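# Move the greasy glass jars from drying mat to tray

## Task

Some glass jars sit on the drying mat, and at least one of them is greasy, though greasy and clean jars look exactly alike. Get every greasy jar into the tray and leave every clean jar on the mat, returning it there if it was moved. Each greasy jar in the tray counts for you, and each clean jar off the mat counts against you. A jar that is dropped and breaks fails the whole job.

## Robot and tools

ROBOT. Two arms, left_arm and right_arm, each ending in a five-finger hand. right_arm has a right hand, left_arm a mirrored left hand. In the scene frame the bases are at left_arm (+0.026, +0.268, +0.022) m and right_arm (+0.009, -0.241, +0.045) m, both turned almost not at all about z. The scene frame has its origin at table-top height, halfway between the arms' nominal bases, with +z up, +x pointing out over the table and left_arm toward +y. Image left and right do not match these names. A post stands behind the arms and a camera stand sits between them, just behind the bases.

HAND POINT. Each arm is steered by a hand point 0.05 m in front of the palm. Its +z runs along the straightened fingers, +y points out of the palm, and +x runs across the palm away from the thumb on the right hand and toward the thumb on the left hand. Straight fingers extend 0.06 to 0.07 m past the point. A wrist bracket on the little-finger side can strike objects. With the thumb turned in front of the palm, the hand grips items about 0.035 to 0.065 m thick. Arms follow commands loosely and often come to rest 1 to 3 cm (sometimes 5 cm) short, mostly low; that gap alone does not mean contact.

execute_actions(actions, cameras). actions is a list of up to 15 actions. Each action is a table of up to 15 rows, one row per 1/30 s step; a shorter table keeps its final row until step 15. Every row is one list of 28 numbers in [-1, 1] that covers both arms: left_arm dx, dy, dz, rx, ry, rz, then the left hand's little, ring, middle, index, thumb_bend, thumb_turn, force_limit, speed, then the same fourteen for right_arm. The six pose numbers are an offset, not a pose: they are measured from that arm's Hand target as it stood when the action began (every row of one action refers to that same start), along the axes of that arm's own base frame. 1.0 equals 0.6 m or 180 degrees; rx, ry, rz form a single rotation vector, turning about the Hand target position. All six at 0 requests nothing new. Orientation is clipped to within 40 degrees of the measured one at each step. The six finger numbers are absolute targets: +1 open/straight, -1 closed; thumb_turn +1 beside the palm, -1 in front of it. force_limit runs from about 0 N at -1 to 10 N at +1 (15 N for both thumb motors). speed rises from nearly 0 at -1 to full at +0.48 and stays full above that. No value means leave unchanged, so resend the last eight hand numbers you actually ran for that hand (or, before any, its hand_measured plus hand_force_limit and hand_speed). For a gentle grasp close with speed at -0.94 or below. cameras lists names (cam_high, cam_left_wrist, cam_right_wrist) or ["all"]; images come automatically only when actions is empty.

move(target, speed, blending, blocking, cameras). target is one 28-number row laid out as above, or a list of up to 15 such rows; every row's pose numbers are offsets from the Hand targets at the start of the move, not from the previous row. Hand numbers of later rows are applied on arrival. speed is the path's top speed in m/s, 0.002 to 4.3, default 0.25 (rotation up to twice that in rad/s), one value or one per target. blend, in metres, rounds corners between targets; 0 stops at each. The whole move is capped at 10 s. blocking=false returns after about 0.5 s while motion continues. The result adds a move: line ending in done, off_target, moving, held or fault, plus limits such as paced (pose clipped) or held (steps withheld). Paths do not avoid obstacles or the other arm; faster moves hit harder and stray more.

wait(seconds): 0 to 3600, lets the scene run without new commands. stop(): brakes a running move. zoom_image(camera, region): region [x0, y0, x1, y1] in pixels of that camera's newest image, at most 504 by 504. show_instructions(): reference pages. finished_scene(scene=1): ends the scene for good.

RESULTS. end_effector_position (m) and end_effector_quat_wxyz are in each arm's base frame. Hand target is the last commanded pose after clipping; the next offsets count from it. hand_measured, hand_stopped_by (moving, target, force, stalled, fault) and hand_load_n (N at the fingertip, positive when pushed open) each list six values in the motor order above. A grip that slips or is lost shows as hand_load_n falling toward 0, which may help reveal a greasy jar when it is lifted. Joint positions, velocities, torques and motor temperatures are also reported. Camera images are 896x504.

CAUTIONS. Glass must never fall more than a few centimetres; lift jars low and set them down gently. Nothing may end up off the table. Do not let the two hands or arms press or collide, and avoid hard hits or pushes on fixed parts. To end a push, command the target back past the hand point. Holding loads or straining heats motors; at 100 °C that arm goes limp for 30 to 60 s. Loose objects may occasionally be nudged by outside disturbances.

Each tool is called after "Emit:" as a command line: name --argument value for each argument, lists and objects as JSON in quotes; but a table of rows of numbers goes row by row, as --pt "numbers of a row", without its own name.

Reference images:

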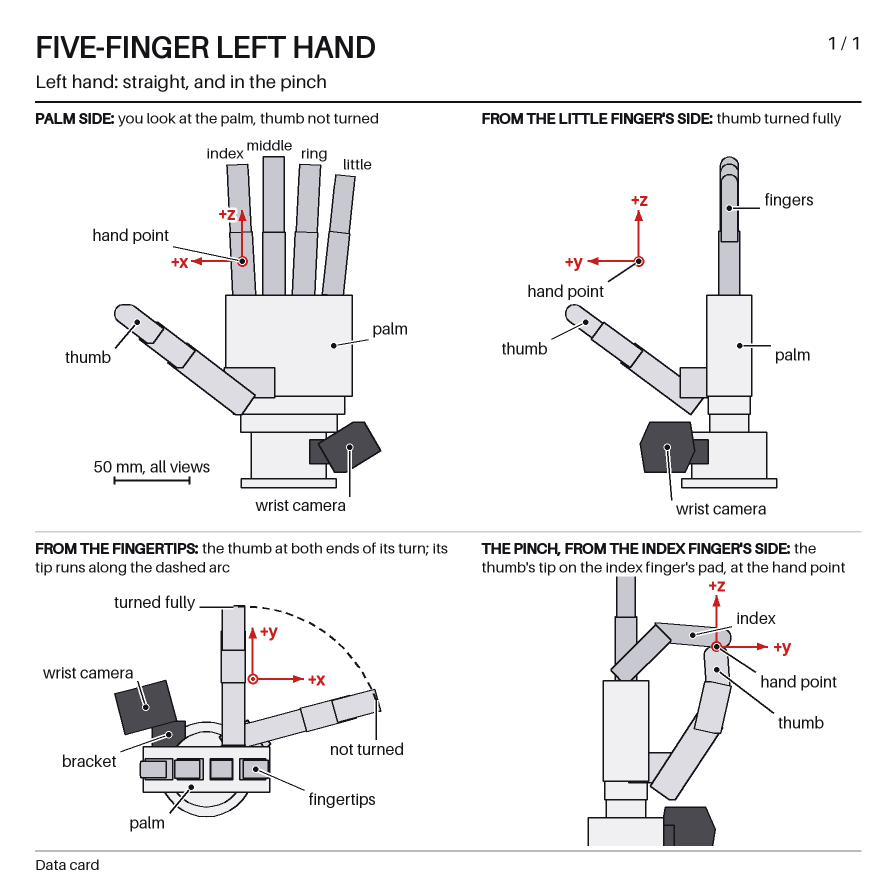

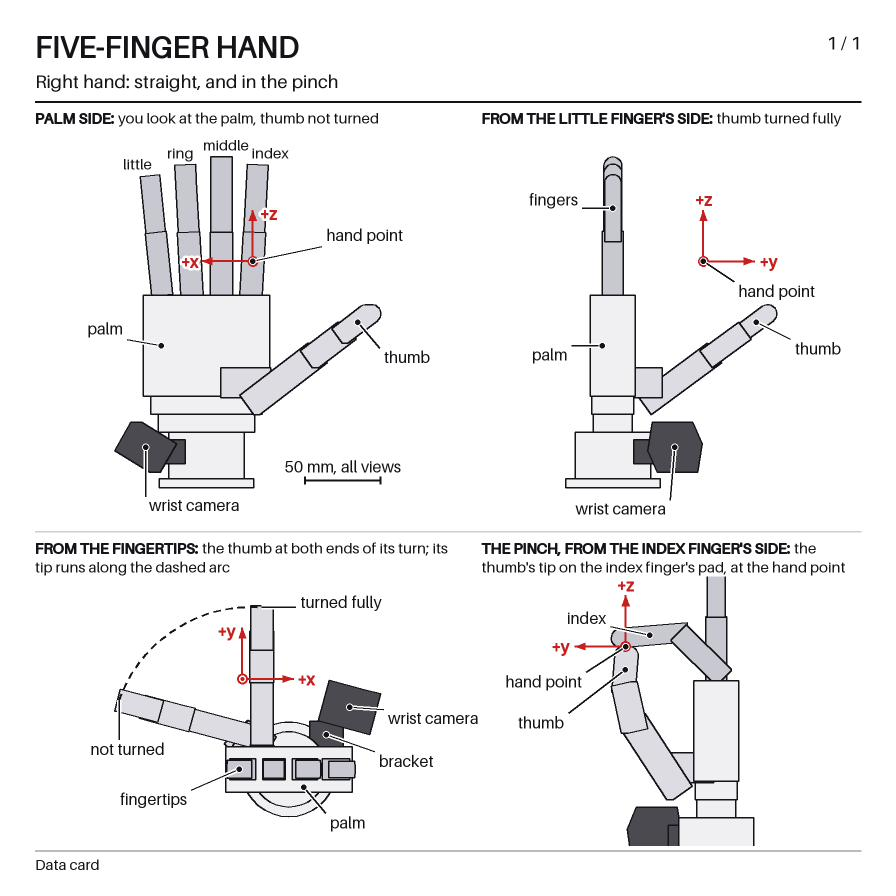

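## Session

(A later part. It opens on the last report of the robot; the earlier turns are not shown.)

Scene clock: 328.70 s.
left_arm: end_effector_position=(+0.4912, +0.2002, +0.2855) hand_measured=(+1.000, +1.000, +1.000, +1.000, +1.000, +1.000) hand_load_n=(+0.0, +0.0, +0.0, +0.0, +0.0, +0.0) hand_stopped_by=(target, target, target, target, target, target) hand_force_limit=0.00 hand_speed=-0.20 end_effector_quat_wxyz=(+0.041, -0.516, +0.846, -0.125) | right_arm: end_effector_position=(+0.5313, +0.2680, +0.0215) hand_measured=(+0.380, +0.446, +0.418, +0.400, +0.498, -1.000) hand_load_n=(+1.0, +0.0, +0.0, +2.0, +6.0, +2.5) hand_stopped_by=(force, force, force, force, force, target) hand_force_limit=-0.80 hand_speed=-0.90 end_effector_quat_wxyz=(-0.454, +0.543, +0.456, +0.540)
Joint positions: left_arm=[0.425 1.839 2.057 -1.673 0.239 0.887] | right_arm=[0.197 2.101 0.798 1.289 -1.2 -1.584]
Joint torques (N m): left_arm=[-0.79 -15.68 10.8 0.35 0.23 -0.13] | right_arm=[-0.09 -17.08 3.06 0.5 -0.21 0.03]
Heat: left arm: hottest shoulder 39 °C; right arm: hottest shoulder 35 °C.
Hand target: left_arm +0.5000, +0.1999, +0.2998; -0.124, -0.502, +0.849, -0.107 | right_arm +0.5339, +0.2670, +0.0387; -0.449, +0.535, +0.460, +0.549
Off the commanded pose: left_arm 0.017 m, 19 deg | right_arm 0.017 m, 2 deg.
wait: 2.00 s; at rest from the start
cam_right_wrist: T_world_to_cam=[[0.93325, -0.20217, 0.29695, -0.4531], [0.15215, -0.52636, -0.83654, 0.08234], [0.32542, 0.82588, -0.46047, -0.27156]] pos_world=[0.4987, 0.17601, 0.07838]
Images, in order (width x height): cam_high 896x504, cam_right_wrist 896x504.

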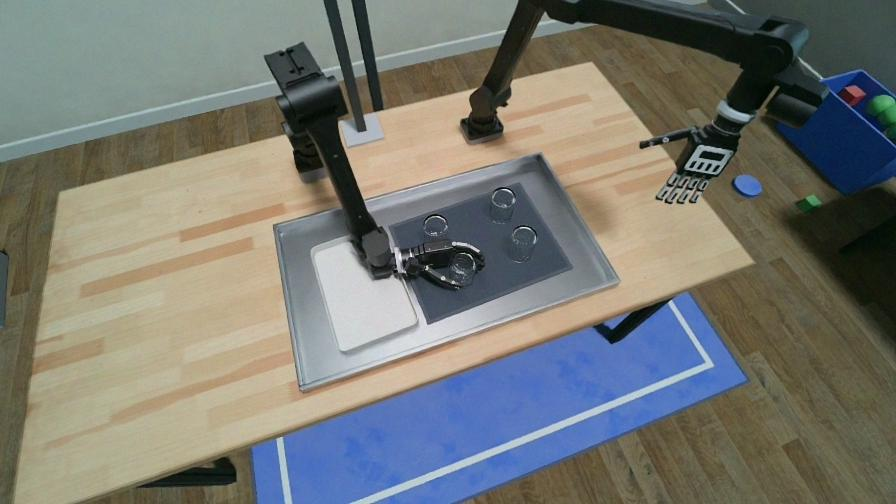

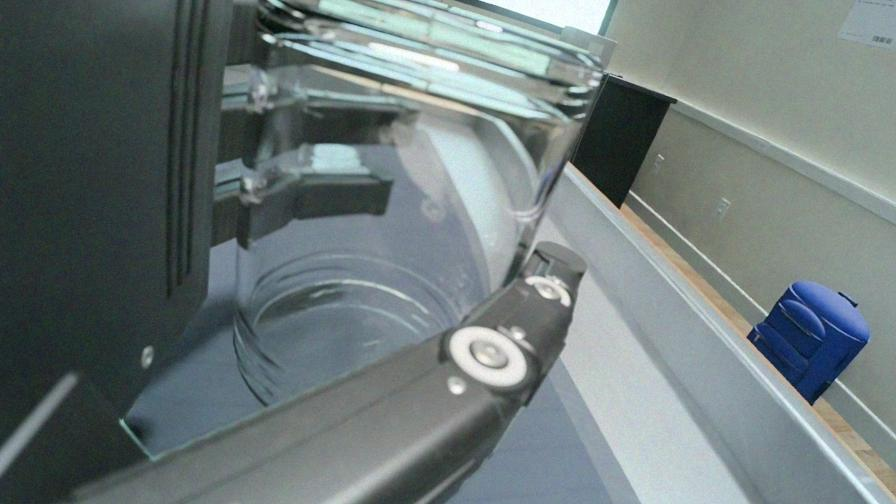

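Emit:
move --target '[0,0,0,0,0,0, 1,1,1,1,1,1,0,-0.2, 0,0,-0.0498,0,0,0, 0.0,0.0,0.0,0.0,0.45,-1,-0.8,-0.9]' --speed 0.02 --cameras '["cam_right_wrist"]'

Scene clock: 332.40 s.
left_arm: end_effector_position=(+0.4912, +0.2002, +0.2855) hand_measured=(+1.000, +1.000, +1.000, +1.000, +1.000, +1.000) hand_load_n=(+0.0, +0.0, +0.0, +0.0, +0.0, +0.0) hand_stopped_by=(target, target, target, target, target, target) hand_force_limit=0.00 hand_speed=-0.20 end_effector_quat_wxyz=(+0.041, -0.516, +0.846, -0.125) | right_arm: end_effector_position=(+0.5276, +0.2674, +0.0063) hand_measured=(+0.380, +0.446, +0.418, +0.400, +0.498, -1.000) hand_load_n=(+1.0, +0.0, +0.0, +1.5, +6.0, +2.0) hand_stopped_by=(force, force, force, force, force, target) hand_force_limit=-0.80 hand_speed=-0.90 end_effector_quat_wxyz=(-0.454, +0.543, +0.456, +0.539)
Joint positions: left_arm=[0.425 1.839 2.057 -1.673 0.239 0.887] | right_arm=[0.197 2.143 0.798 1.33 -1.2 -1.584]
Joint torques (N m): left_arm=[-0.91 -15.62 10.8 0.36 0.24 -0.14] | right_arm=[-0.15 -12.92 4.42 1.37 -0.18 -0.01]
Heat: left arm: hottest shoulder 39 °C; right arm: hottest shoulder 35 °C.
Hand target: left_arm +0.5000, +0.1999, +0.2998; -0.124, -0.502, +0.849, -0.107 | right_arm +0.5339, +0.2670, +0.0088; -0.449, +0.535, +0.460, +0.548
Off the commanded pose: left_arm 0.017 m, 19 deg | right_arm 0.007 m, 2 deg.
joint sent to its limit (left arm) — joint 4 (wrist pitch), lower limit. The joint targets are off in orientation, not in position.
move: done
cam_right_wrist: T_world_to_cam=[[0.93386, -0.20129, 0.29563, -0.44582], [0.15136, -0.52648, -0.83661, 0.07026], [0.32404, 0.82602, -0.46119, -0.27622]] pos_world=[0.4952, 0.17541, 0.06318]

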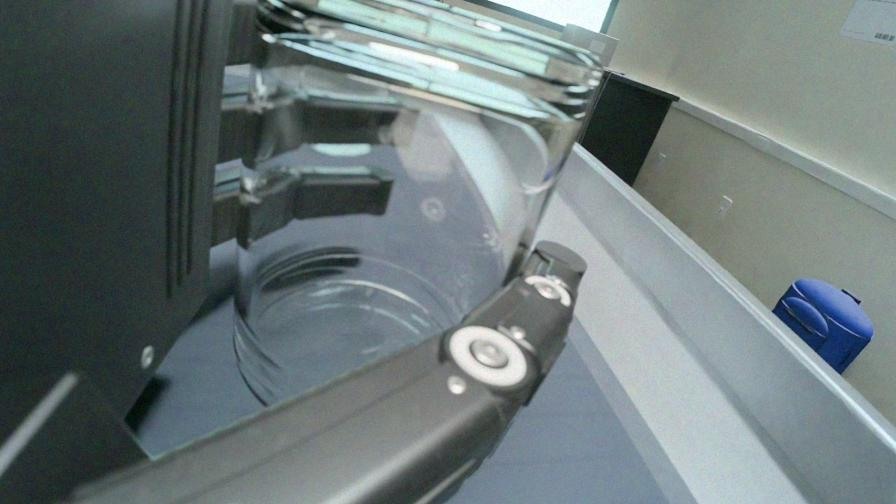

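Emit:
move --target '[0,0,0,0,0,0, 1,1,1,1,1,1,0,-0.2, 0,0,0,0,0,0, 0.40,0.46,0.44,0.42,0.45,-1,-0.8,-0.9]' --cameras '["cam_right_wrist"]'

Scene clock: 335.50 s.
left_arm: end_effector_position=(+0.4912, +0.2002, +0.2855) hand_measured=(+1.000, +1.000, +1.000, +1.000, +1.000, +1.000) hand_load_n=(+0.0, +0.0, +0.0, +0.0, -0.5, +0.0) hand_stopped_by=(target, target, target, target, target, target) hand_force_limit=0.00 hand_speed=-0.20 end_effector_quat_wxyz=(+0.041, -0.516, +0.846, -0.125) | right_arm: end_effector_position=(+0.5276, +0.2674, +0.0063) hand_measured=(+0.400, +0.460, +0.440, +0.420, +0.498, -1.000) hand_load_n=(+1.0, +0.0, +0.0, +0.0, +4.0, +2.5) hand_stopped_by=(target, target, target, target, force, target) hand_force_limit=-0.80 hand_speed=-0.90 end_effector_quat_wxyz=(-0.454, +0.543, +0.456, +0.539)
Joint positions: left_arm=[0.425 1.839 2.057 -1.673 0.239 0.887] | right_arm=[0.197 2.143 0.798 1.33 -1.2 -1.584]
Joint torques (N m): left_arm=[-0.85 -15.56 10.8 0.36 0.23 -0.14] | right_arm=[-0.09 -12.98 4.42 1.37 -0.18 -0.01]
Heat: left arm: hottest shoulder 39 °C; right arm: hottest shoulder 35 °C.
Hand target: left_arm +0.5000, +0.1999, +0.2998; -0.124, -0.502, +0.849, -0.107 | right_arm +0.5339, +0.2670, +0.0088; -0.449, +0.535, +0.460, +0.548
Off the commanded pose: left_arm 0.017 m, 19 deg | right_arm 0.007 m, 2 deg.
joint sent to its limit (left arm) — joint 4 (wrist pitch), lower limit. The joint targets are off in orientation, not in position.
move: done
cam_right_wrist: T_world_to_cam=[[0.93386, -0.20129, 0.29563, -0.44582], [0.15136, -0.52648, -0.83661, 0.07026], [0.32404, 0.82602, -0.46119, -0.27622]] pos_world=[0.4952, 0.17541, 0.06318]

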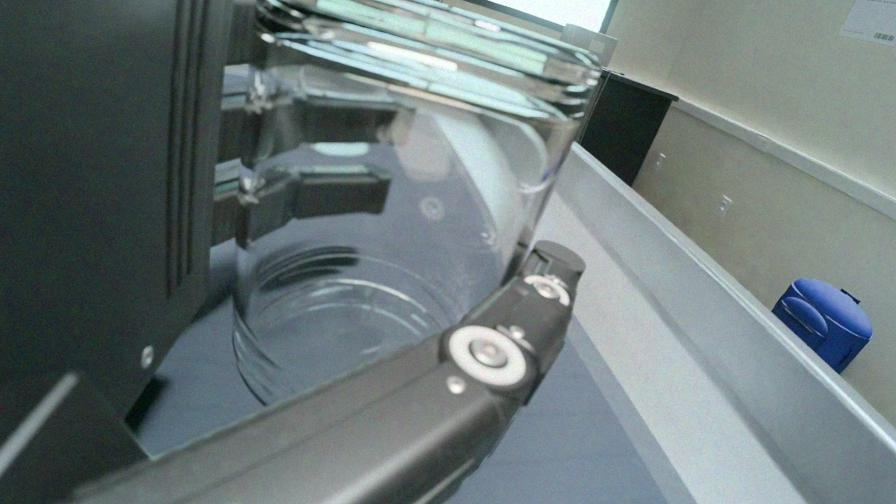

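Emit:
move --target '[0,0,0,0,0,0, 1,1,1,1,1,1,0,-0.2, 0,0,0.0498,0,0,0, 0.40,0.46,0.44,0.42,0.45,-1,-0.8,-0.9]' --speed 0.02 --cameras '["cam_right_wrist"]'

Scene clock: 339.13 s.
left_arm: end_effector_position=(+0.4912, +0.2002, +0.2855) hand_measured=(+1.000, +1.000, +1.000, +1.000, +1.000, +1.000) hand_load_n=(+0.0, +0.0, -0.5, +0.0, -0.5, +0.0) hand_stopped_by=(target, target, target, target, target, target) hand_force_limit=0.00 hand_speed=-0.20 end_effector_quat_wxyz=(+0.041, -0.516, +0.846, -0.125) | right_arm: end_effector_position=(+0.5310, +0.2680, +0.0206) hand_measured=(+0.400, +0.460, +0.440, +0.420, +0.498, -1.000) hand_load_n=(+0.5, +0.0, +0.0, +0.5, +3.5, +2.5) hand_stopped_by=(target, target, target, target, force, target) hand_force_limit=-0.80 hand_speed=-0.90 end_effector_quat_wxyz=(-0.454, +0.543, +0.456, +0.539)
Joint positions: left_arm=[0.425 1.839 2.057 -1.673 0.239 0.887] | right_arm=[0.197 2.102 0.798 1.289 -1.2 -1.584]
Joint torques (N m): left_arm=[-0.91 -15.56 10.81 0.35 0.23 -0.14] | right_arm=[-0.15 -17.2 3.04 0.53 -0.18 0.02]
Heat: left arm: hottest shoulder 39 °C; right arm: hottest shoulder 35 °C.
Hand target: left_arm +0.5000, +0.1999, +0.2998; -0.124, -0.502, +0.849, -0.107 | right_arm +0.5339, +0.2670, +0.0388; -0.449, +0.535, +0.460, +0.549
Off the commanded pose: left_arm 0.017 m, 19 deg | right_arm 0.018 m, 2 deg.
joint sent to its limit (left arm) — joint 4 (wrist pitch), lower limit. The joint targets are off in orientation, not in position.
move: off_target (right_arm)
cam_right_wrist: T_world_to_cam=[[0.93386, -0.20129, 0.29563, -0.4531], [0.15136, -0.52648, -0.83661, 0.08202], [0.32404, 0.82602, -0.46119, -0.27122]] pos_world=[0.4986, 0.17602, 0.07748]

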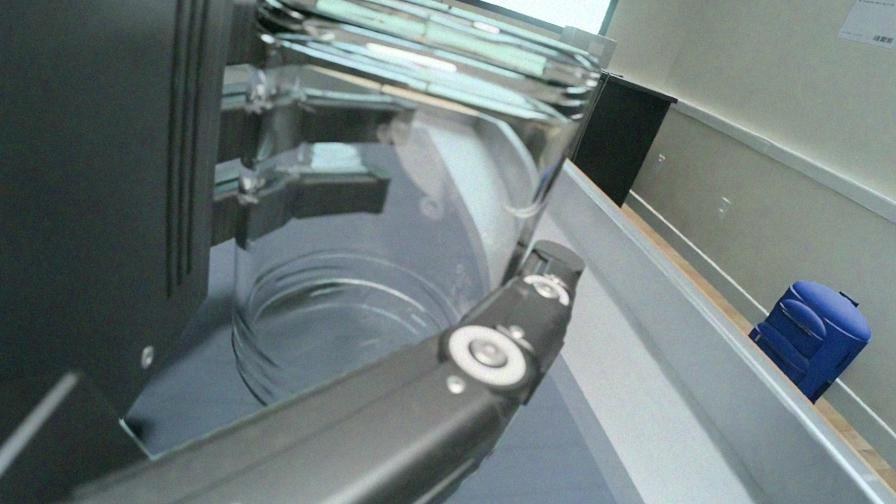

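Emit:
move --target '[0,0,0,0,0,0, 1,1,1,1,1,1,0,-0.2, 0,0,-0.0498,0,0,0, 0.40,0.46,0.44,0.42,0.45,-1,-0.8,-0.9]' --speed 0.02

Emit:
move --target '[0,0,0,0,0,0, 1,1,1,1,1,1,0,-0.2, 0,0,0,0,0,0, 1.0,1.0,1.0,1.0,0.9,-1,-0.8,-0.8]' --cameras '["cam_right_wrist","cam_high"]'

Scene clock: 344.77 s.
left_arm: end_effector_position=(+0.4912, +0.2002, +0.2855) hand_measured=(+1.000, +1.000, +1.000, +1.000, +1.000, +1.000) hand_load_n=(+0.0, +0.5, +0.0, +0.0, +0.0, +0.0) hand_stopped_by=(target, target, target, target, target, target) hand_force_limit=0.00 hand_speed=-0.20 end_effector_quat_wxyz=(+0.041, -0.516, +0.846, -0.125) | right_arm: end_effector_position=(+0.5277, +0.2674, +0.0065) hand_measured=(+0.400, +0.460, +0.440, +0.420, +0.498, -1.000) hand_load_n=(+0.5, +0.5, +0.0, +0.0, +3.5, +2.0) hand_stopped_by=(target, target, target, target, force, target) hand_force_limit=-0.80 hand_speed=-0.90 end_effector_quat_wxyz=(-0.454, +0.543, +0.456, +0.540)
Joint positions: left_arm=[0.425 1.839 2.057 -1.673 0.239 0.887] | right_arm=[0.197 2.143 0.798 1.331 -1.2 -1.584]
Joint torques (N m): left_arm=[-0.85 -15.62 10.82 0.35 0.23 -0.13] | right_arm=[-0.15 -12.92 4.42 1.33 -0.17 -0.01]
Heat: left arm: hottest shoulder 39 °C; right arm: hottest shoulder 35 °C.
Hand target: left_arm +0.5000, +0.1999, +0.2998; -0.124, -0.502, +0.849, -0.107 | right_arm +0.5339, +0.2670, +0.0089; -0.449, +0.535, +0.460, +0.549
Off the commanded pose: left_arm 0.017 m, 19 deg | right_arm 0.007 m, 2 deg.
joint sent to its limit (left arm) — joint 4 (wrist pitch), lower limit. The joint targets are off in orientation, not in position.
move: done

Scene clock: 346.43 s.
left_arm: end_effector_position=(+0.4912, +0.2002, +0.2855) hand_measured=(+1.000, +1.000, +1.000, +1.000, +1.000, +1.000) hand_load_n=(-0.5, +0.0, +0.0, +0.0, +0.0, +0.0) hand_stopped_by=(target, target, target, target, target, target) hand_force_limit=0.00 hand_speed=-0.20 end_effector_quat_wxyz=(+0.041, -0.516, +0.846, -0.125) | right_arm: end_effector_position=(+0.5277, +0.2674, +0.0068) hand_measured=(+1.000, +1.000, +1.000, +1.000, +0.900, -1.000) hand_load_n=(+0.0, +0.0, +0.0, +0.0, +0.0, +0.0) hand_stopped_by=(target, target, target, target, target, target) hand_force_limit=-0.80 hand_speed=-0.80 end_effector_quat_wxyz=(-0.454, +0.543, +0.456, +0.540)
Joint positions: left_arm=[0.425 1.839 2.057 -1.673 0.239 0.887] | right_arm=[0.197 2.143 0.798 1.332 -1.2 -1.584]
Joint torques (N m): left_arm=[-0.85 -15.56 10.81 0.34 0.23 -0.14] | right_arm=[-0.09 -12.98 4.41 1.31 -0.17 0]
Heat: left arm: hottest shoulder 39 °C; right arm: hottest shoulder 35 °C.
Hand target: left_arm +0.5000, +0.1999, +0.2998; -0.124, -0.502, +0.849, -0.107 | right_arm +0.5339, +0.2670, +0.0089; -0.449, +0.535, +0.460, +0.549
Off the commanded pose: left_arm 0.017 m, 19 deg | right_arm 0.007 m, 2 deg.
joint sent to its limit (left arm) — joint 4 (wrist pitch), lower limit. The joint targets are off in orientation, not in position.
move: done
cam_right_wrist: T_world_to_cam=[[0.93318, -0.20152, 0.29759, -0.44556], [0.15316, -0.52609, -0.83652, 0.06956], [0.32514, 0.8262, -0.46008, -0.2767]] pos_world=[0.4951, 0.17541, 0.06348]
Images, in order (width x height): cam_high 896x504, cam_right_wrist 896x504.

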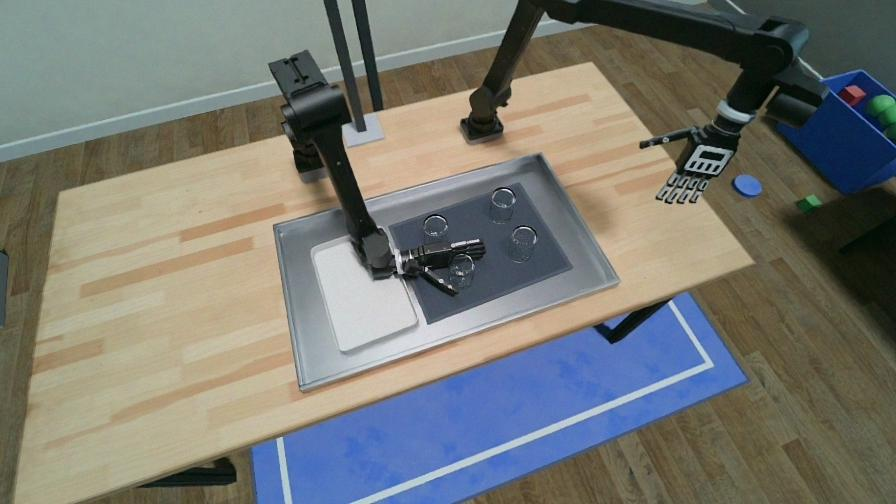

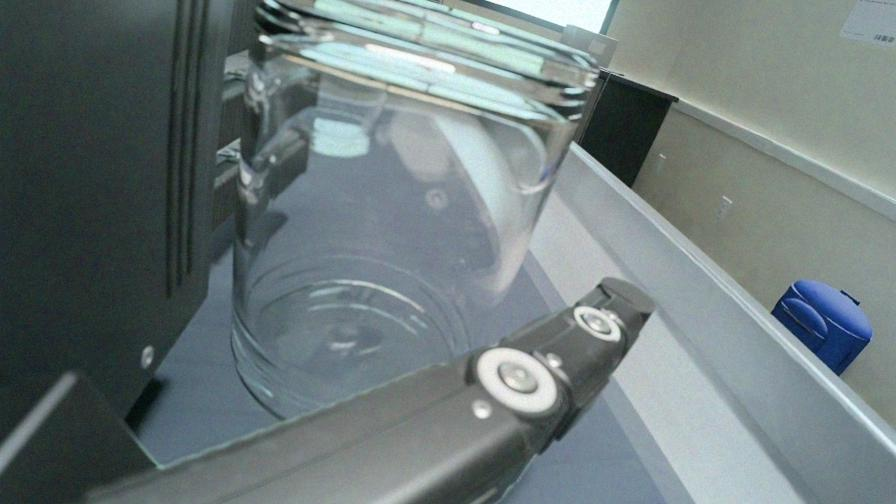

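Emit:
move --pt "0 0 0 0 0 0 1 1 1 1 1 1 0 -0.2 -0.0167 0.0033 0 0 0 0 1.0 1.0 1.0 1.0 1.0 -1 -0.8 -0.8" --pt "0 0 0 0 0 0 1 1 1 1 1 1 0 -0.2 -0.0198 0.005 0.21 0 0 0 1.0 1.0 1.0 1.0 1.0 -1 -0.8 -0.8" --pt "0 0 0 0 0 0 1 1 1 1 1 1 0 -0.2 -0.2107 -0.032 0.2185 -0.0167 0 0.0556 1.0 1.0 1.0 1.0 1.0 -1 -0.8 -0.8" --speed '[0.05,0.08,0.15]' --blend '[0.004,0.02,0]' --cameras '["all"]'

Scene clock: 386.43 s.
left_arm: end_effector_position=(+0.4912, +0.2002, +0.2855) hand_measured=(+1.000, +1.000, +1.000, +1.000, +1.000, +1.000) hand_load_n=(+0.0, +0.0, +0.0, +0.0, +0.0, +0.0) hand_stopped_by=(target, target, target, target, target, target) hand_force_limit=0.00 hand_speed=-0.20 end_effector_quat_wxyz=(+0.041, -0.516, +0.846, -0.125) | right_arm: end_effector_position=(+0.4028, +0.2511, +0.1296) hand_measured=(+1.000, +1.000, +1.000, +1.000, +1.000, -1.000) hand_load_n=(+0.0, +0.0, +0.0, +0.0, +0.0, +0.0) hand_stopped_by=(target, target, target, target, target, target) hand_force_limit=-0.80 hand_speed=-0.80 end_effector_quat_wxyz=(+0.489, -0.509, -0.515, -0.486)
Joint positions: left_arm=[0.425 1.839 2.057 -1.673 0.239 0.887] | right_arm=[0.168 1.519 0.525 0.69 -1.404 -1.874]
Joint torques (N m): left_arm=[-0.85 -15.56 10.8 0.35 0.23 -0.14] | right_arm=[-0.56 -10.11 6.24 0.17 -0.38 -0.07]
Heat: left arm: hottest shoulder 39 °C; right arm: hottest shoulder 35 °C.
Hand target: left_arm +0.5000, +0.1999, +0.2998; -0.124, -0.502, +0.849, -0.107 | right_arm +0.4074, +0.2477, +0.1400; +0.481, -0.504, -0.520, -0.495
Off the commanded pose: left_arm 0.017 m, 19 deg | right_arm 0.012 m, 2 deg.
joint sent to its limit (left arm) — joint 4 (wrist pitch), lower limit. The joint targets are off in orientation, not in position.
move: off_target (right_arm); blend cut to 0 m at target 1
cam_left_wrist: T_world_to_cam=[[0.67909, -0.67647, 0.285, -0.27817], [-0.70411, -0.49051, 0.51345, 0.28834], [-0.20754, -0.54935, -0.80941, 0.55759]] pos_world=[0.50765, 0.25957, 0.38255]
cam_right_wrist: T_world_to_cam=[[0.95309, -0.01592, 0.30227, -0.42413], [0.24897, -0.52673, -0.81275, 0.14135], [0.17215, 0.84988, -0.49806, -0.10542]] pos_world=[0.38719, 0.1573, 0.19058]

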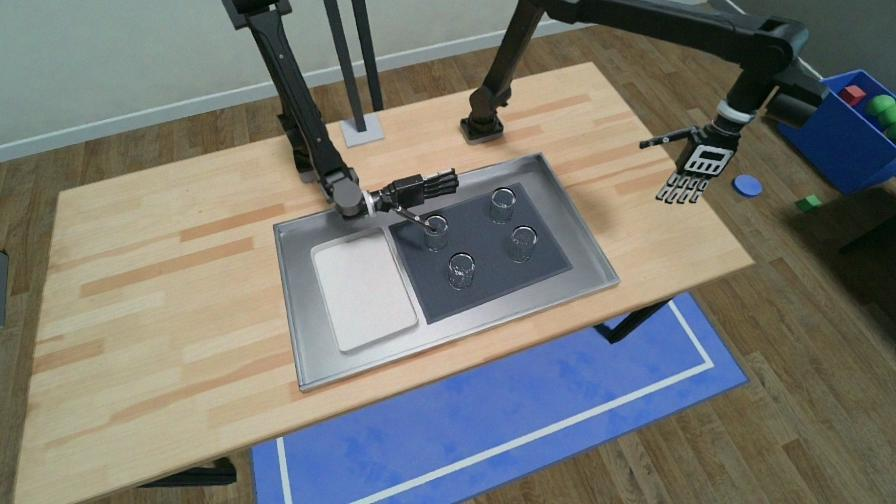

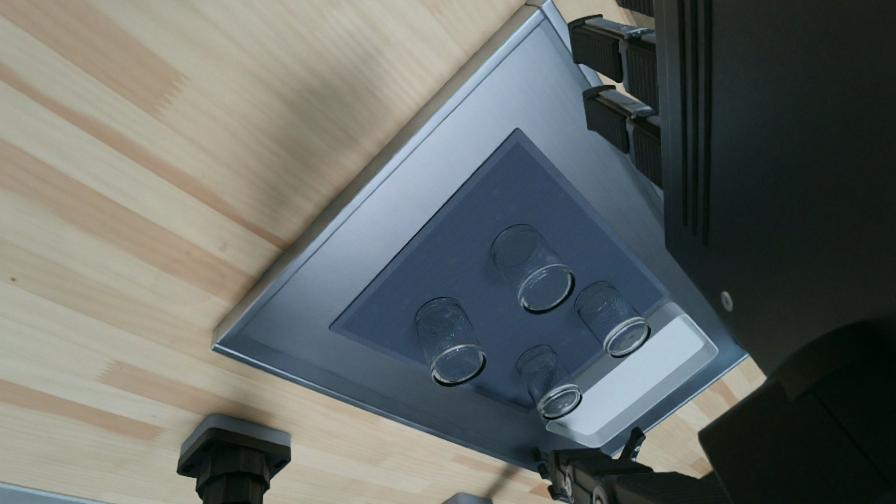

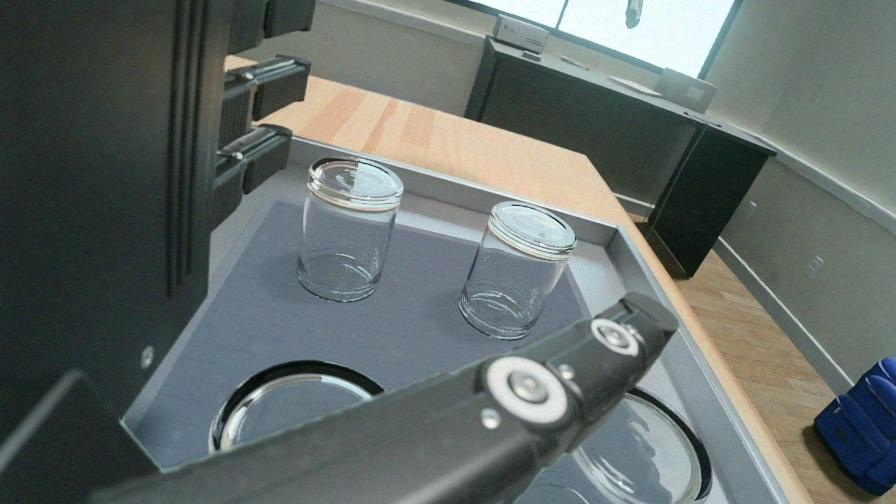

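Emit:
move --target '[0,0,0,0,0,0, 1,1,1,1,1,1,0,-0.2, -0.006,0,-0.14,0,0,0, 1.0,1.0,1.0,1.0,1.0,-1,-0.8,-0.8]' --speed 0.08 --cameras '["cam_right_wrist","cam_high"]'

Scene clock: 395.03 s.
left_arm: end_effector_position=(+0.4912, +0.2002, +0.2855) hand_measured=(+1.000, +1.000, +1.000, +1.000, +1.000, +1.000) hand_load_n=(+0.0, +0.0, +0.0, +0.0, +0.0, +0.0) hand_stopped_by=(target, target, target, target, target, target) hand_force_limit=0.00 hand_speed=-0.20 end_effector_quat_wxyz=(+0.041, -0.516, +0.846, -0.125) | right_arm: end_effector_position=(+0.4035, +0.2511, +0.0590) hand_measured=(+1.000, +1.000, +1.000, +1.000, +1.000, -1.000) hand_load_n=(+0.0, +0.0, +0.0, +0.0, +0.0, +0.0) hand_stopped_by=(target, target, target, target, target, target) hand_force_limit=-0.80 hand_speed=-0.80 end_effector_quat_wxyz=(+0.482, -0.502, -0.523, -0.493)
Joint positions: left_arm=[0.425 1.839 2.057 -1.673 0.239 0.887] | right_arm=[0.168 1.787 0.505 0.978 -1.404 -1.902]
Joint torques (N m): left_arm=[-0.79 -15.62 10.8 0.34 0.24 -0.14] | right_arm=[-0.5 -8.7 2.92 1.2 -0.35 0.11]
Heat: left arm: hottest shoulder 39 °C; right arm: hottest shoulder 34 °C.
Hand target: left_arm +0.5000, +0.1999, +0.2998; -0.124, -0.502, +0.849, -0.107 | right_arm +0.4038, +0.2477, +0.0559; +0.481, -0.504, -0.519, -0.495
Off the commanded pose: left_arm 0.017 m, 19 deg | right_arm 0.005 m, 1 deg.
joint sent to its limit (left arm) — joint 4 (wrist pitch), lower limit. The joint targets are off in orientation, not in position.
move: done
cam_right_wrist: T_world_to_cam=[[0.94409, -0.01461, 0.32937, -0.40181], [0.27286, -0.52611, -0.80546, 0.07362], [0.18505, 0.85029, -0.49271, -0.14646]] pos_world=[0.38636, 0.1574, 0.11948]
Images, in order (width x height): cam_high 896x504, cam_right_wrist 896x504.

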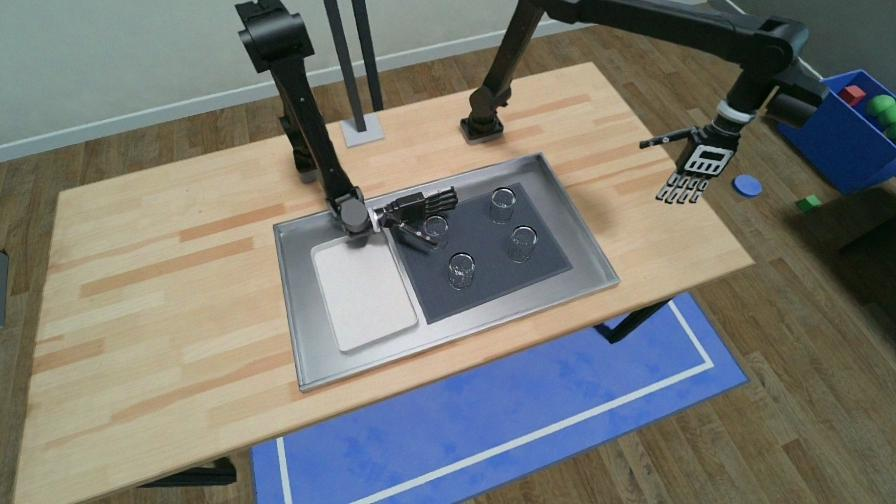

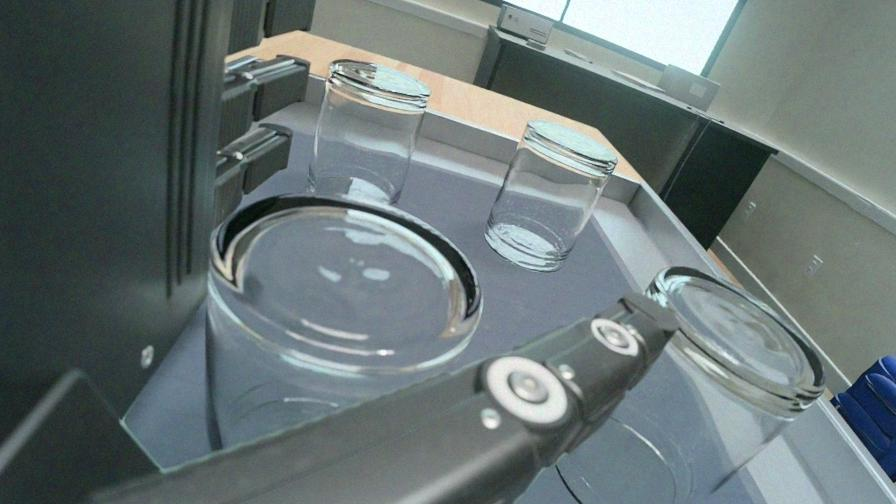

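Emit:
move --pt "0 0 0 0 0 0 1 1 1 1 1 1 0 -0.2 -0.0133 0.004 -0.02 0 0 0 1.0 1.0 1.0 1.0 1.0 -1 -0.8 -0.8" --pt "0 0 0 0 0 0 1 1 1 1 1 1 0 -0.2 -0.0133 0.004 -0.08 0 0 0 1.0 1.0 1.0 1.0 1.0 -1 -0.8 -0.8" --speed 0.05 --blend '[0.005,0]' --cameras '["cam_right_wrist","cam_high"]'

Scene clock: 404.20 s.
left_arm: end_effector_position=(+0.4912, +0.2002, +0.2855) hand_measured=(+1.000, +1.000, +1.000, +1.000, +1.000, +1.000) hand_load_n=(+0.0, +0.0, +0.0, +0.0, +0.0, +0.0) hand_stopped_by=(target, target, target, target, target, target) hand_force_limit=0.00 hand_speed=-0.20 end_effector_quat_wxyz=(+0.041, -0.516, +0.846, -0.125) | right_arm: end_effector_position=(+0.3915, +0.2484, +0.0073) hand_measured=(+1.000, +1.000, +1.000, +1.000, +1.000, -1.000) hand_load_n=(+0.0, +0.0, +0.0, +0.0, -0.5, +0.0) hand_stopped_by=(target, target, target, target, target, target) hand_force_limit=-0.80 hand_speed=-0.80 end_effector_quat_wxyz=(+0.483, -0.508, -0.518, -0.491)
Joint positions: left_arm=[0.425 1.839 2.057 -1.673 0.239 0.887] | right_arm=[0.168 1.984 0.489 1.195 -1.396 -1.885]
Joint torques (N m): left_arm=[-0.91 -15.5 10.81 0.34 0.23 -0.14] | right_arm=[0.38 -9.41 2.62 1.14 -0.24 0.1]
Heat: left arm: hottest shoulder 39 °C; right arm: hottest shoulder 34 °C.
Hand target: left_arm +0.5000, +0.1999, +0.2998; -0.124, -0.502, +0.849, -0.107 | right_arm +0.3959, +0.2501, +0.0079; +0.481, -0.504, -0.519, -0.495
Off the commanded pose: left_arm 0.017 m, 19 deg | right_arm 0.005 m, 1 deg.
joint sent to its limit (left arm) — joint 4 (wrist pitch), lower limit. The joint targets are off in orientation, not in position.
move: done
cam_right_wrist: T_world_to_cam=[[0.94861, -0.02174, 0.31571, -0.37331], [0.25686, -0.52982, -0.80828, 0.04096], [0.18484, 0.84783, -0.49701, -0.16656]] pos_world=[0.37439, 0.1548, 0.06818]
Images, in order (width x height): cam_high 896x504, cam_right_wrist 896x504.

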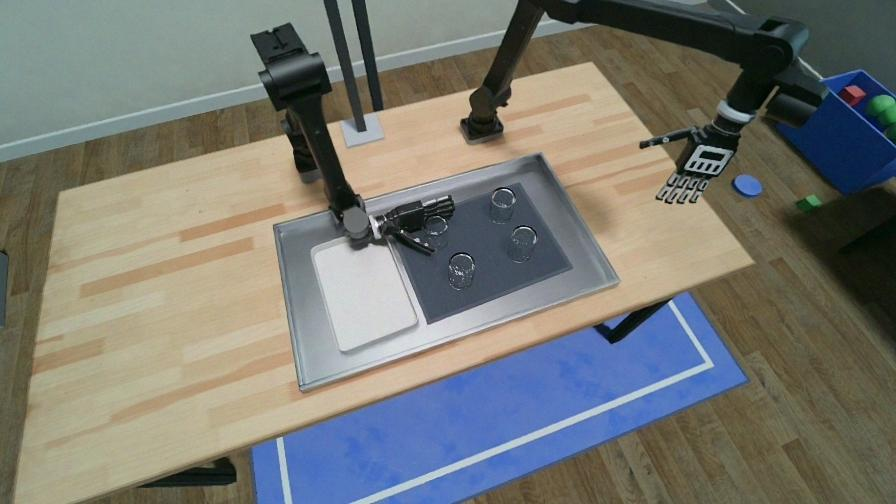

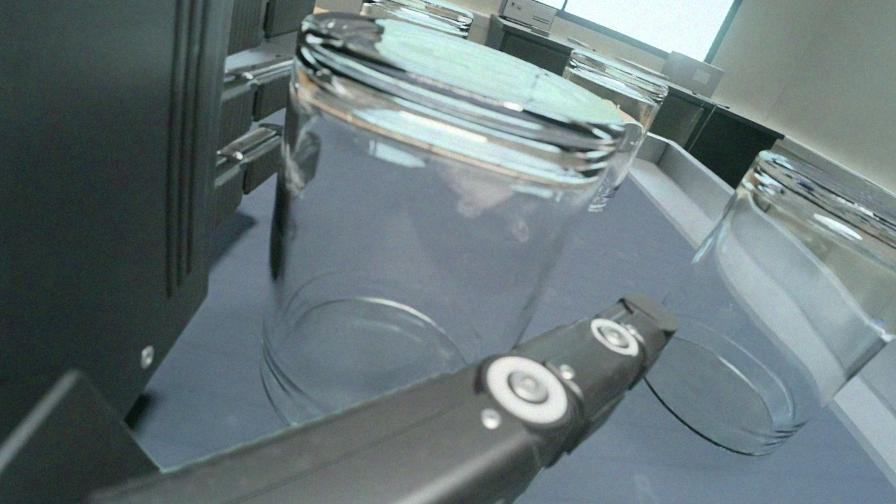

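Emit:
move --target '[0,0,0,0,0,0, 1,1,1,1,1,1,0,-0.2, 0,0,0,0,0,0, 0.5,0.5,0.5,0.5,0.65,-1,-0.8,-0.8]'

Emit:
move --target '[0,0,0,0,0,0, 1,1,1,1,1,1,0,-0.2, 0,0,0,0,0,0, 0.5,0.5,0.5,0.5,0.45,-1,-0.8,-0.92]'

Emit:
move --target '[0,0,0,0,0,0, 1,1,1,1,1,1,0,-0.2, 0,0,0,0,0,0, 0.0,0.0,0.0,0.0,0.45,-1,-0.8,-0.9]' --cameras '["cam_right_wrist"]'

Scene clock: 408.17 s.
left_arm: end_effector_position=(+0.4912, +0.2002, +0.2855) hand_measured=(+1.000, +1.000, +1.000, +1.000, +1.000, +1.000) hand_load_n=(+0.0, +0.0, +0.0, +0.0, +0.0, +0.0) hand_stopped_by=(target, target, target, target, target, target) hand_force_limit=0.00 hand_speed=-0.20 end_effector_quat_wxyz=(+0.041, -0.516, +0.846, -0.125) | right_arm: end_effector_position=(+0.3915, +0.2483, +0.0072) hand_measured=(+0.500, +0.500, +0.500, +0.500, +0.650, -1.000) hand_load_n=(+0.0, +0.0, +0.0, +0.0, +0.0, +0.0) hand_stopped_by=(target, target, target, target, target, target) hand_force_limit=-0.80 hand_speed=-0.80 end_effector_quat_wxyz=(+0.483, -0.508, -0.517, -0.491)
Joint positions: left_arm=[0.425 1.839 2.057 -1.673 0.239 0.887] | right_arm=[0.168 1.984 0.489 1.195 -1.396 -1.884]
Joint torques (N m): left_arm=[-0.85 -15.5 10.81 0.34 0.24 -0.14] | right_arm=[0.38 -9.47 2.63 1.17 -0.25 0.11]
Heat: left arm: hottest shoulder 39 °C; right arm: hottest shoulder 34 °C.
Hand target: left_arm +0.5000, +0.1999, +0.2998; -0.124, -0.502, +0.849, -0.107 | right_arm +0.3959, +0.2501, +0.0079; +0.481, -0.504, -0.520, -0.495
Off the commanded pose: left_arm 0.017 m, 19 deg | right_arm 0.005 m, 1 deg.
joint sent to its limit (left arm) — joint 4 (wrist pitch), lower limit. The joint targets are off in orientation, not in position.
move: done

Scene clock: 409.93 s.
left_arm: end_effector_position=(+0.4912, +0.2002, +0.2855) hand_measured=(+1.000, +1.000, +1.000, +1.000, +1.000, +1.000) hand_load_n=(+0.0, +0.0, +0.0, -0.5, +0.0, +0.0) hand_stopped_by=(target, target, target, target, target, target) hand_force_limit=0.00 hand_speed=-0.20 end_effector_quat_wxyz=(+0.041, -0.516, +0.846, -0.125) | right_arm: end_effector_position=(+0.3940, +0.2482, +0.0079) hand_measured=(+0.500, +0.500, +0.500, +0.500, +0.474, -1.000) hand_load_n=(+0.0, +0.0, +0.0, +0.0, +2.0, +0.0) hand_stopped_by=(target, target, target, target, force, target) hand_force_limit=-0.80 hand_speed=-0.92 end_effector_quat_wxyz=(+0.480, -0.509, -0.517, -0.493)
Joint positions: left_arm=[0.425 1.839 2.057 -1.673 0.239 0.887] | right_arm=[0.168 1.984 0.492 1.198 -1.39 -1.883]
Joint torques (N m): left_arm=[-0.79 -15.56 10.8 0.36 0.23 -0.14] | right_arm=[0.38 -9.41 2.39 1.09 -0.46 0.11]
Heat: left arm: hottest shoulder 39 °C; right arm: hottest shoulder 34 °C.
Hand target: left_arm +0.5000, +0.1999, +0.2998; -0.124, -0.502, +0.849, -0.107 | right_arm +0.3959, +0.2501, +0.0079; +0.481, -0.504, -0.520, -0.495
Off the commanded pose: left_arm 0.017 m, 19 deg | right_arm 0.003 m, 1 deg.
joint sent to its limit (left arm) — joint 4 (wrist pitch), lower limit. The joint targets are off in orientation, not in position.
move: done

Scene clock: 412.00 s.
left_arm: end_effector_position=(+0.4912, +0.2002, +0.2855) hand_measured=(+1.000, +1.000, +1.000, +1.000, +1.000, +1.000) hand_load_n=(+0.0, +0.0, +0.0, +0.0, +0.0, -0.5) hand_stopped_by=(target, target, target, target, target, target) hand_force_limit=0.00 hand_speed=-0.20 end_effector_quat_wxyz=(+0.041, -0.516, +0.846, -0.125) | right_arm: end_effector_position=(+0.3940, +0.2482, +0.0079) hand_measured=(+0.000, +0.418, +0.454, +0.482, +0.476, -1.000) hand_load_n=(+0.0, +2.0, +0.0, +0.5, +6.0, +1.5) hand_stopped_by=(target, force, force, force, force, target) hand_force_limit=-0.80 hand_speed=-0.90 end_effector_quat_wxyz=(+0.480, -0.509, -0.517, -0.493)
Joint positions: left_arm=[0.425 1.839 2.057 -1.673 0.239 0.887] | right_arm=[0.168 1.984 0.492 1.198 -1.39 -1.883]
Joint torques (N m): left_arm=[-0.85 -15.68 10.82 0.36 0.24 -0.14] | right_arm=[0.38 -9.47 2.4 1.09 -0.47 0.1]
Heat: left arm: hottest shoulder 39 °C; right arm: hottest shoulder 34 °C.
Hand target: left_arm +0.5000, +0.1999, +0.2998; -0.124, -0.502, +0.849, -0.107 | right_arm +0.3959, +0.2501, +0.0079; +0.481, -0.504, -0.520, -0.495
Off the commanded pose: left_arm 0.017 m, 19 deg | right_arm 0.003 m, 1 deg.
joint sent to its limit (left arm) — joint 4 (wrist pitch), lower limit. The joint targets are off in orientation, not in position.
move: done
cam_right_wrist: T_world_to_cam=[[0.94719, -0.02711, 0.31951, -0.37414], [0.25695, -0.53197, -0.80684, 0.04126], [0.19184, 0.84633, -0.49691, -0.16896]] pos_world=[0.3762, 0.1548, 0.06888]

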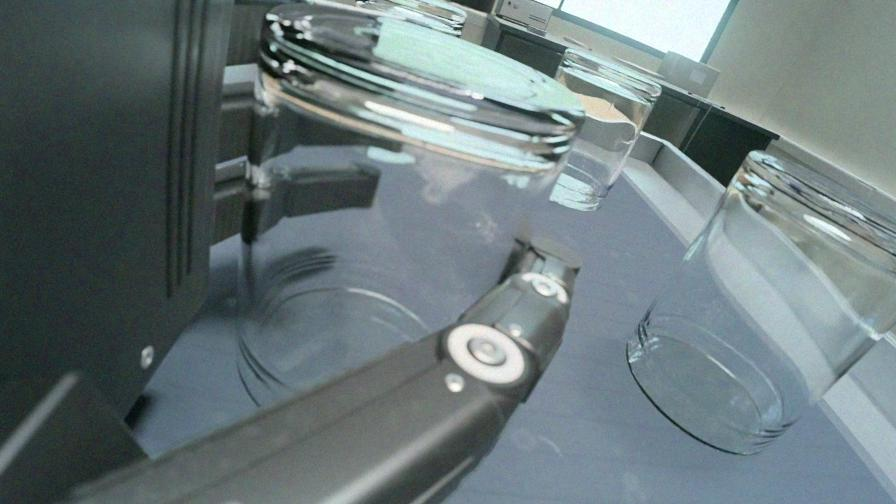

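Emit:
move --target '[0,0,0,0,0,0, 1,1,1,1,1,1,0,-0.2, 0,0,0.0498,0,0,0, 0.0,0.0,0.0,0.0,0.45,-1,-0.8,-0.9]' --speed 0.02 --cameras '["cam_right_wrist"]'

Scene clock: 420.87 s.
left_arm: end_effector_position=(+0.4912, +0.2002, +0.2855) hand_measured=(+1.000, +1.000, +1.000, +1.000, +1.000, +1.000) hand_load_n=(+0.0, +0.0, +0.0, +0.0, +0.0, +0.0) hand_stopped_by=(target, target, target, target, target, target) hand_force_limit=0.00 hand_speed=-0.20 end_effector_quat_wxyz=(+0.041, -0.516, +0.846, -0.125) | right_arm: end_effector_position=(+0.3956, +0.2485, +0.0269) hand_measured=(+0.000, +0.418, +0.454, +0.482, +0.476, -1.000) hand_load_n=(+0.0, +1.5, +0.0, +1.0, +6.0, +2.0) hand_stopped_by=(target, force, force, force, force, target) hand_force_limit=-0.80 hand_speed=-0.90 end_effector_quat_wxyz=(+0.484, -0.513, -0.513, -0.489)
Joint positions: left_arm=[0.425 1.839 2.057 -1.673 0.239 0.887] | right_arm=[0.168 1.903 0.486 1.126 -1.39 -1.862]
Joint torques (N m): left_arm=[-0.85 -15.56 10.82 0.34 0.23 -0.13] | right_arm=[0.38 -12.69 2.02 0.4 -0.46 -0.01]
Heat: left arm: hottest shoulder 39 °C; right arm: hottest shoulder 34 °C.
Hand target: left_arm +0.5000, +0.1999, +0.2998; -0.124, -0.502, +0.849, -0.107 | right_arm +0.3959, +0.2501, +0.0379; +0.481, -0.504, -0.519, -0.495
Off the commanded pose: left_arm 0.017 m, 19 deg | right_arm 0.011 m, 1 deg.
joint sent to its limit (left arm) — joint 4 (wrist pitch), lower limit. The joint targets are off in orientation, not in position.
move: off_target (right_arm)
cam_right_wrist: T_world_to_cam=[[0.9523, -0.02836, 0.30386, -0.38292], [0.24306, -0.53159, -0.81137, 0.06188], [0.18454, 0.84652, -0.49934, -0.15718]] pos_world=[0.37862, 0.1551, 0.08808]

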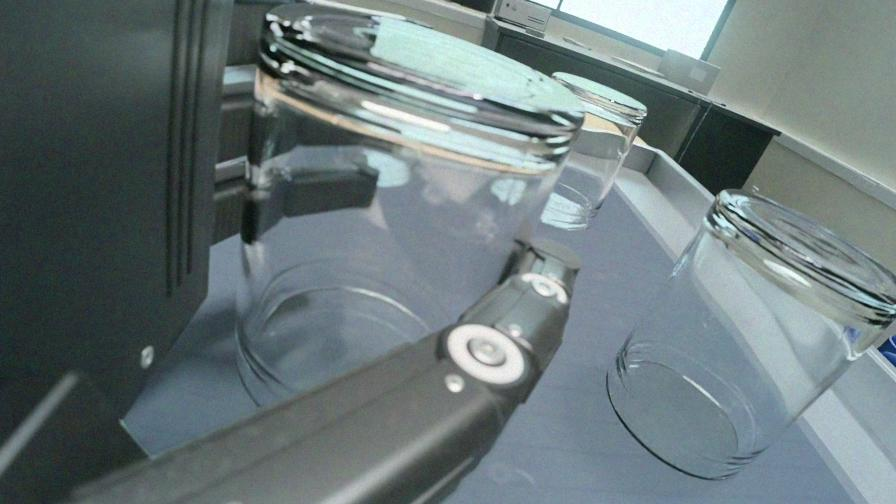

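Emit:
move --target '[0,0,0,0,0,0, 1,1,1,1,1,1,0,-0.2, 0,0,-0.0498,0,0,0, 0.0,0.0,0.0,0.0,0.45,-1,-0.8,-0.9]' --speed 0.02 --cameras '["cam_right_wrist"]'

Emit:
move --target '[0,0,0,0,0,0, 1,1,1,1,1,1,0,-0.2, 0,0,0,0,0,0, 0.44,0.44,0.47,0.50,0.45,-1,-0.8,-0.9]' --cameras '["cam_right_wrist"]'

Scene clock: 425.30 s.
left_arm: end_effector_position=(+0.4912, +0.2002, +0.2855) hand_measured=(+1.000, +1.000, +1.000, +1.000, +1.000, +1.000) hand_load_n=(+0.0, +0.0, +0.0, +0.0, +0.0, +0.0) hand_stopped_by=(target, target, target, target, target, target) hand_force_limit=0.00 hand_speed=-0.20 end_effector_quat_wxyz=(+0.041, -0.516, +0.846, -0.125) | right_arm: end_effector_position=(+0.3911, +0.2481, +0.0082) hand_measured=(+0.000, +0.418, +0.454, +0.482, +0.476, -1.000) hand_load_n=(+0.0, +2.5, +0.0, +0.5, +6.0, +1.5) hand_stopped_by=(target, force, force, force, force, target) hand_force_limit=-0.80 hand_speed=-0.90 end_effector_quat_wxyz=(+0.484, -0.510, -0.516, -0.490)
Joint positions: left_arm=[0.425 1.839 2.057 -1.673 0.239 0.887] | right_arm=[0.168 1.979 0.486 1.193 -1.394 -1.878]
Joint torques (N m): left_arm=[-0.85 -15.62 10.81 0.32 0.24 -0.13] | right_arm=[0.38 -9.05 2.88 1.11 -0.32 0.02]
Heat: left arm: hottest shoulder 39 °C; right arm: hottest shoulder 34 °C.
Hand target: left_arm +0.5000, +0.1999, +0.2998; -0.124, -0.502, +0.849, -0.107 | right_arm +0.3960, +0.2501, +0.0080; +0.480, -0.504, -0.519, -0.495
Off the commanded pose: left_arm 0.017 m, 19 deg | right_arm 0.005 m, 1 deg.
joint sent to its limit (left arm) — joint 4 (wrist pitch), lower limit. The joint targets are off in orientation, not in position.
move: done
cam_right_wrist: T_world_to_cam=[[0.95042, -0.02403, 0.31003, -0.37329], [0.25066, -0.53086, -0.80954, 0.0443], [0.18404, 0.84712, -0.49852, -0.16533]] pos_world=[0.3741, 0.1546, 0.06918]

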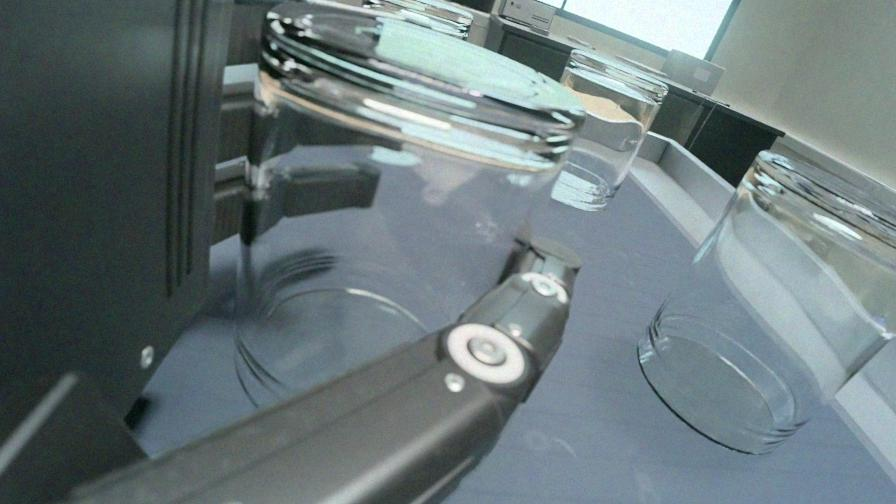

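Scene clock: 427.13 s.
left_arm: end_effector_position=(+0.4912, +0.2002, +0.2855) hand_measured=(+1.000, +1.000, +1.000, +1.000, +1.000, +1.000) hand_load_n=(+0.0, +0.0, +0.0, +0.0, +0.0, +0.0) hand_stopped_by=(target, target, target, target, target, target) hand_force_limit=0.00 hand_speed=-0.20 end_effector_quat_wxyz=(+0.041, -0.516, +0.846, -0.125) | right_arm: end_effector_position=(+0.3911, +0.2481, +0.0081) hand_measured=(+0.440, +0.440, +0.470, +0.500, +0.476, -1.000) hand_load_n=(+0.0, +1.0, +0.0, -0.5, +4.0, +1.0) hand_stopped_by=(target, target, target, target, force, target) hand_force_limit=-0.80 hand_speed=-0.90 end_effector_quat_wxyz=(+0.483, -0.510, -0.516, -0.490)
Joint positions: left_arm=[0.425 1.839 2.057 -1.673 0.239 0.887] | right_arm=[0.168 1.98 0.486 1.196 -1.394 -1.878]
Joint torques (N m): left_arm=[-0.85 -15.56 10.8 0.32 0.23 -0.14] | right_arm=[0.38 -9.05 2.88 1.1 -0.31 0.03]
Heat: left arm: hottest shoulder 39 °C; right arm: hottest shoulder 34 °C.
Hand target: left_arm +0.5000, +0.1999, +0.2998; -0.124, -0.502, +0.849, -0.107 | right_arm +0.3960, +0.2501, +0.0080; +0.480, -0.504, -0.520, -0.495
Off the commanded pose: left_arm 0.017 m, 19 deg | right_arm 0.005 m, 1 deg.
joint sent to its limit (left arm) — joint 4 (wrist pitch), lower limit. The joint targets are off in orientation, not in position.
move: done
cam_right_wrist: T_world_to_cam=[[0.94996, -0.02407, 0.31144, -0.37308], [0.25187, -0.53065, -0.8093, 0.04374], [0.18474, 0.84725, -0.49803, -0.16567]] pos_world=[0.374, 0.1546, 0.06908]

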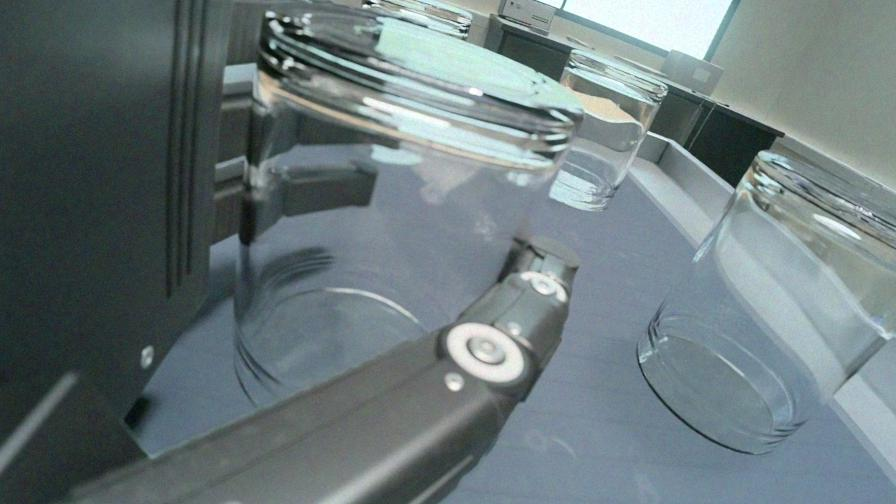

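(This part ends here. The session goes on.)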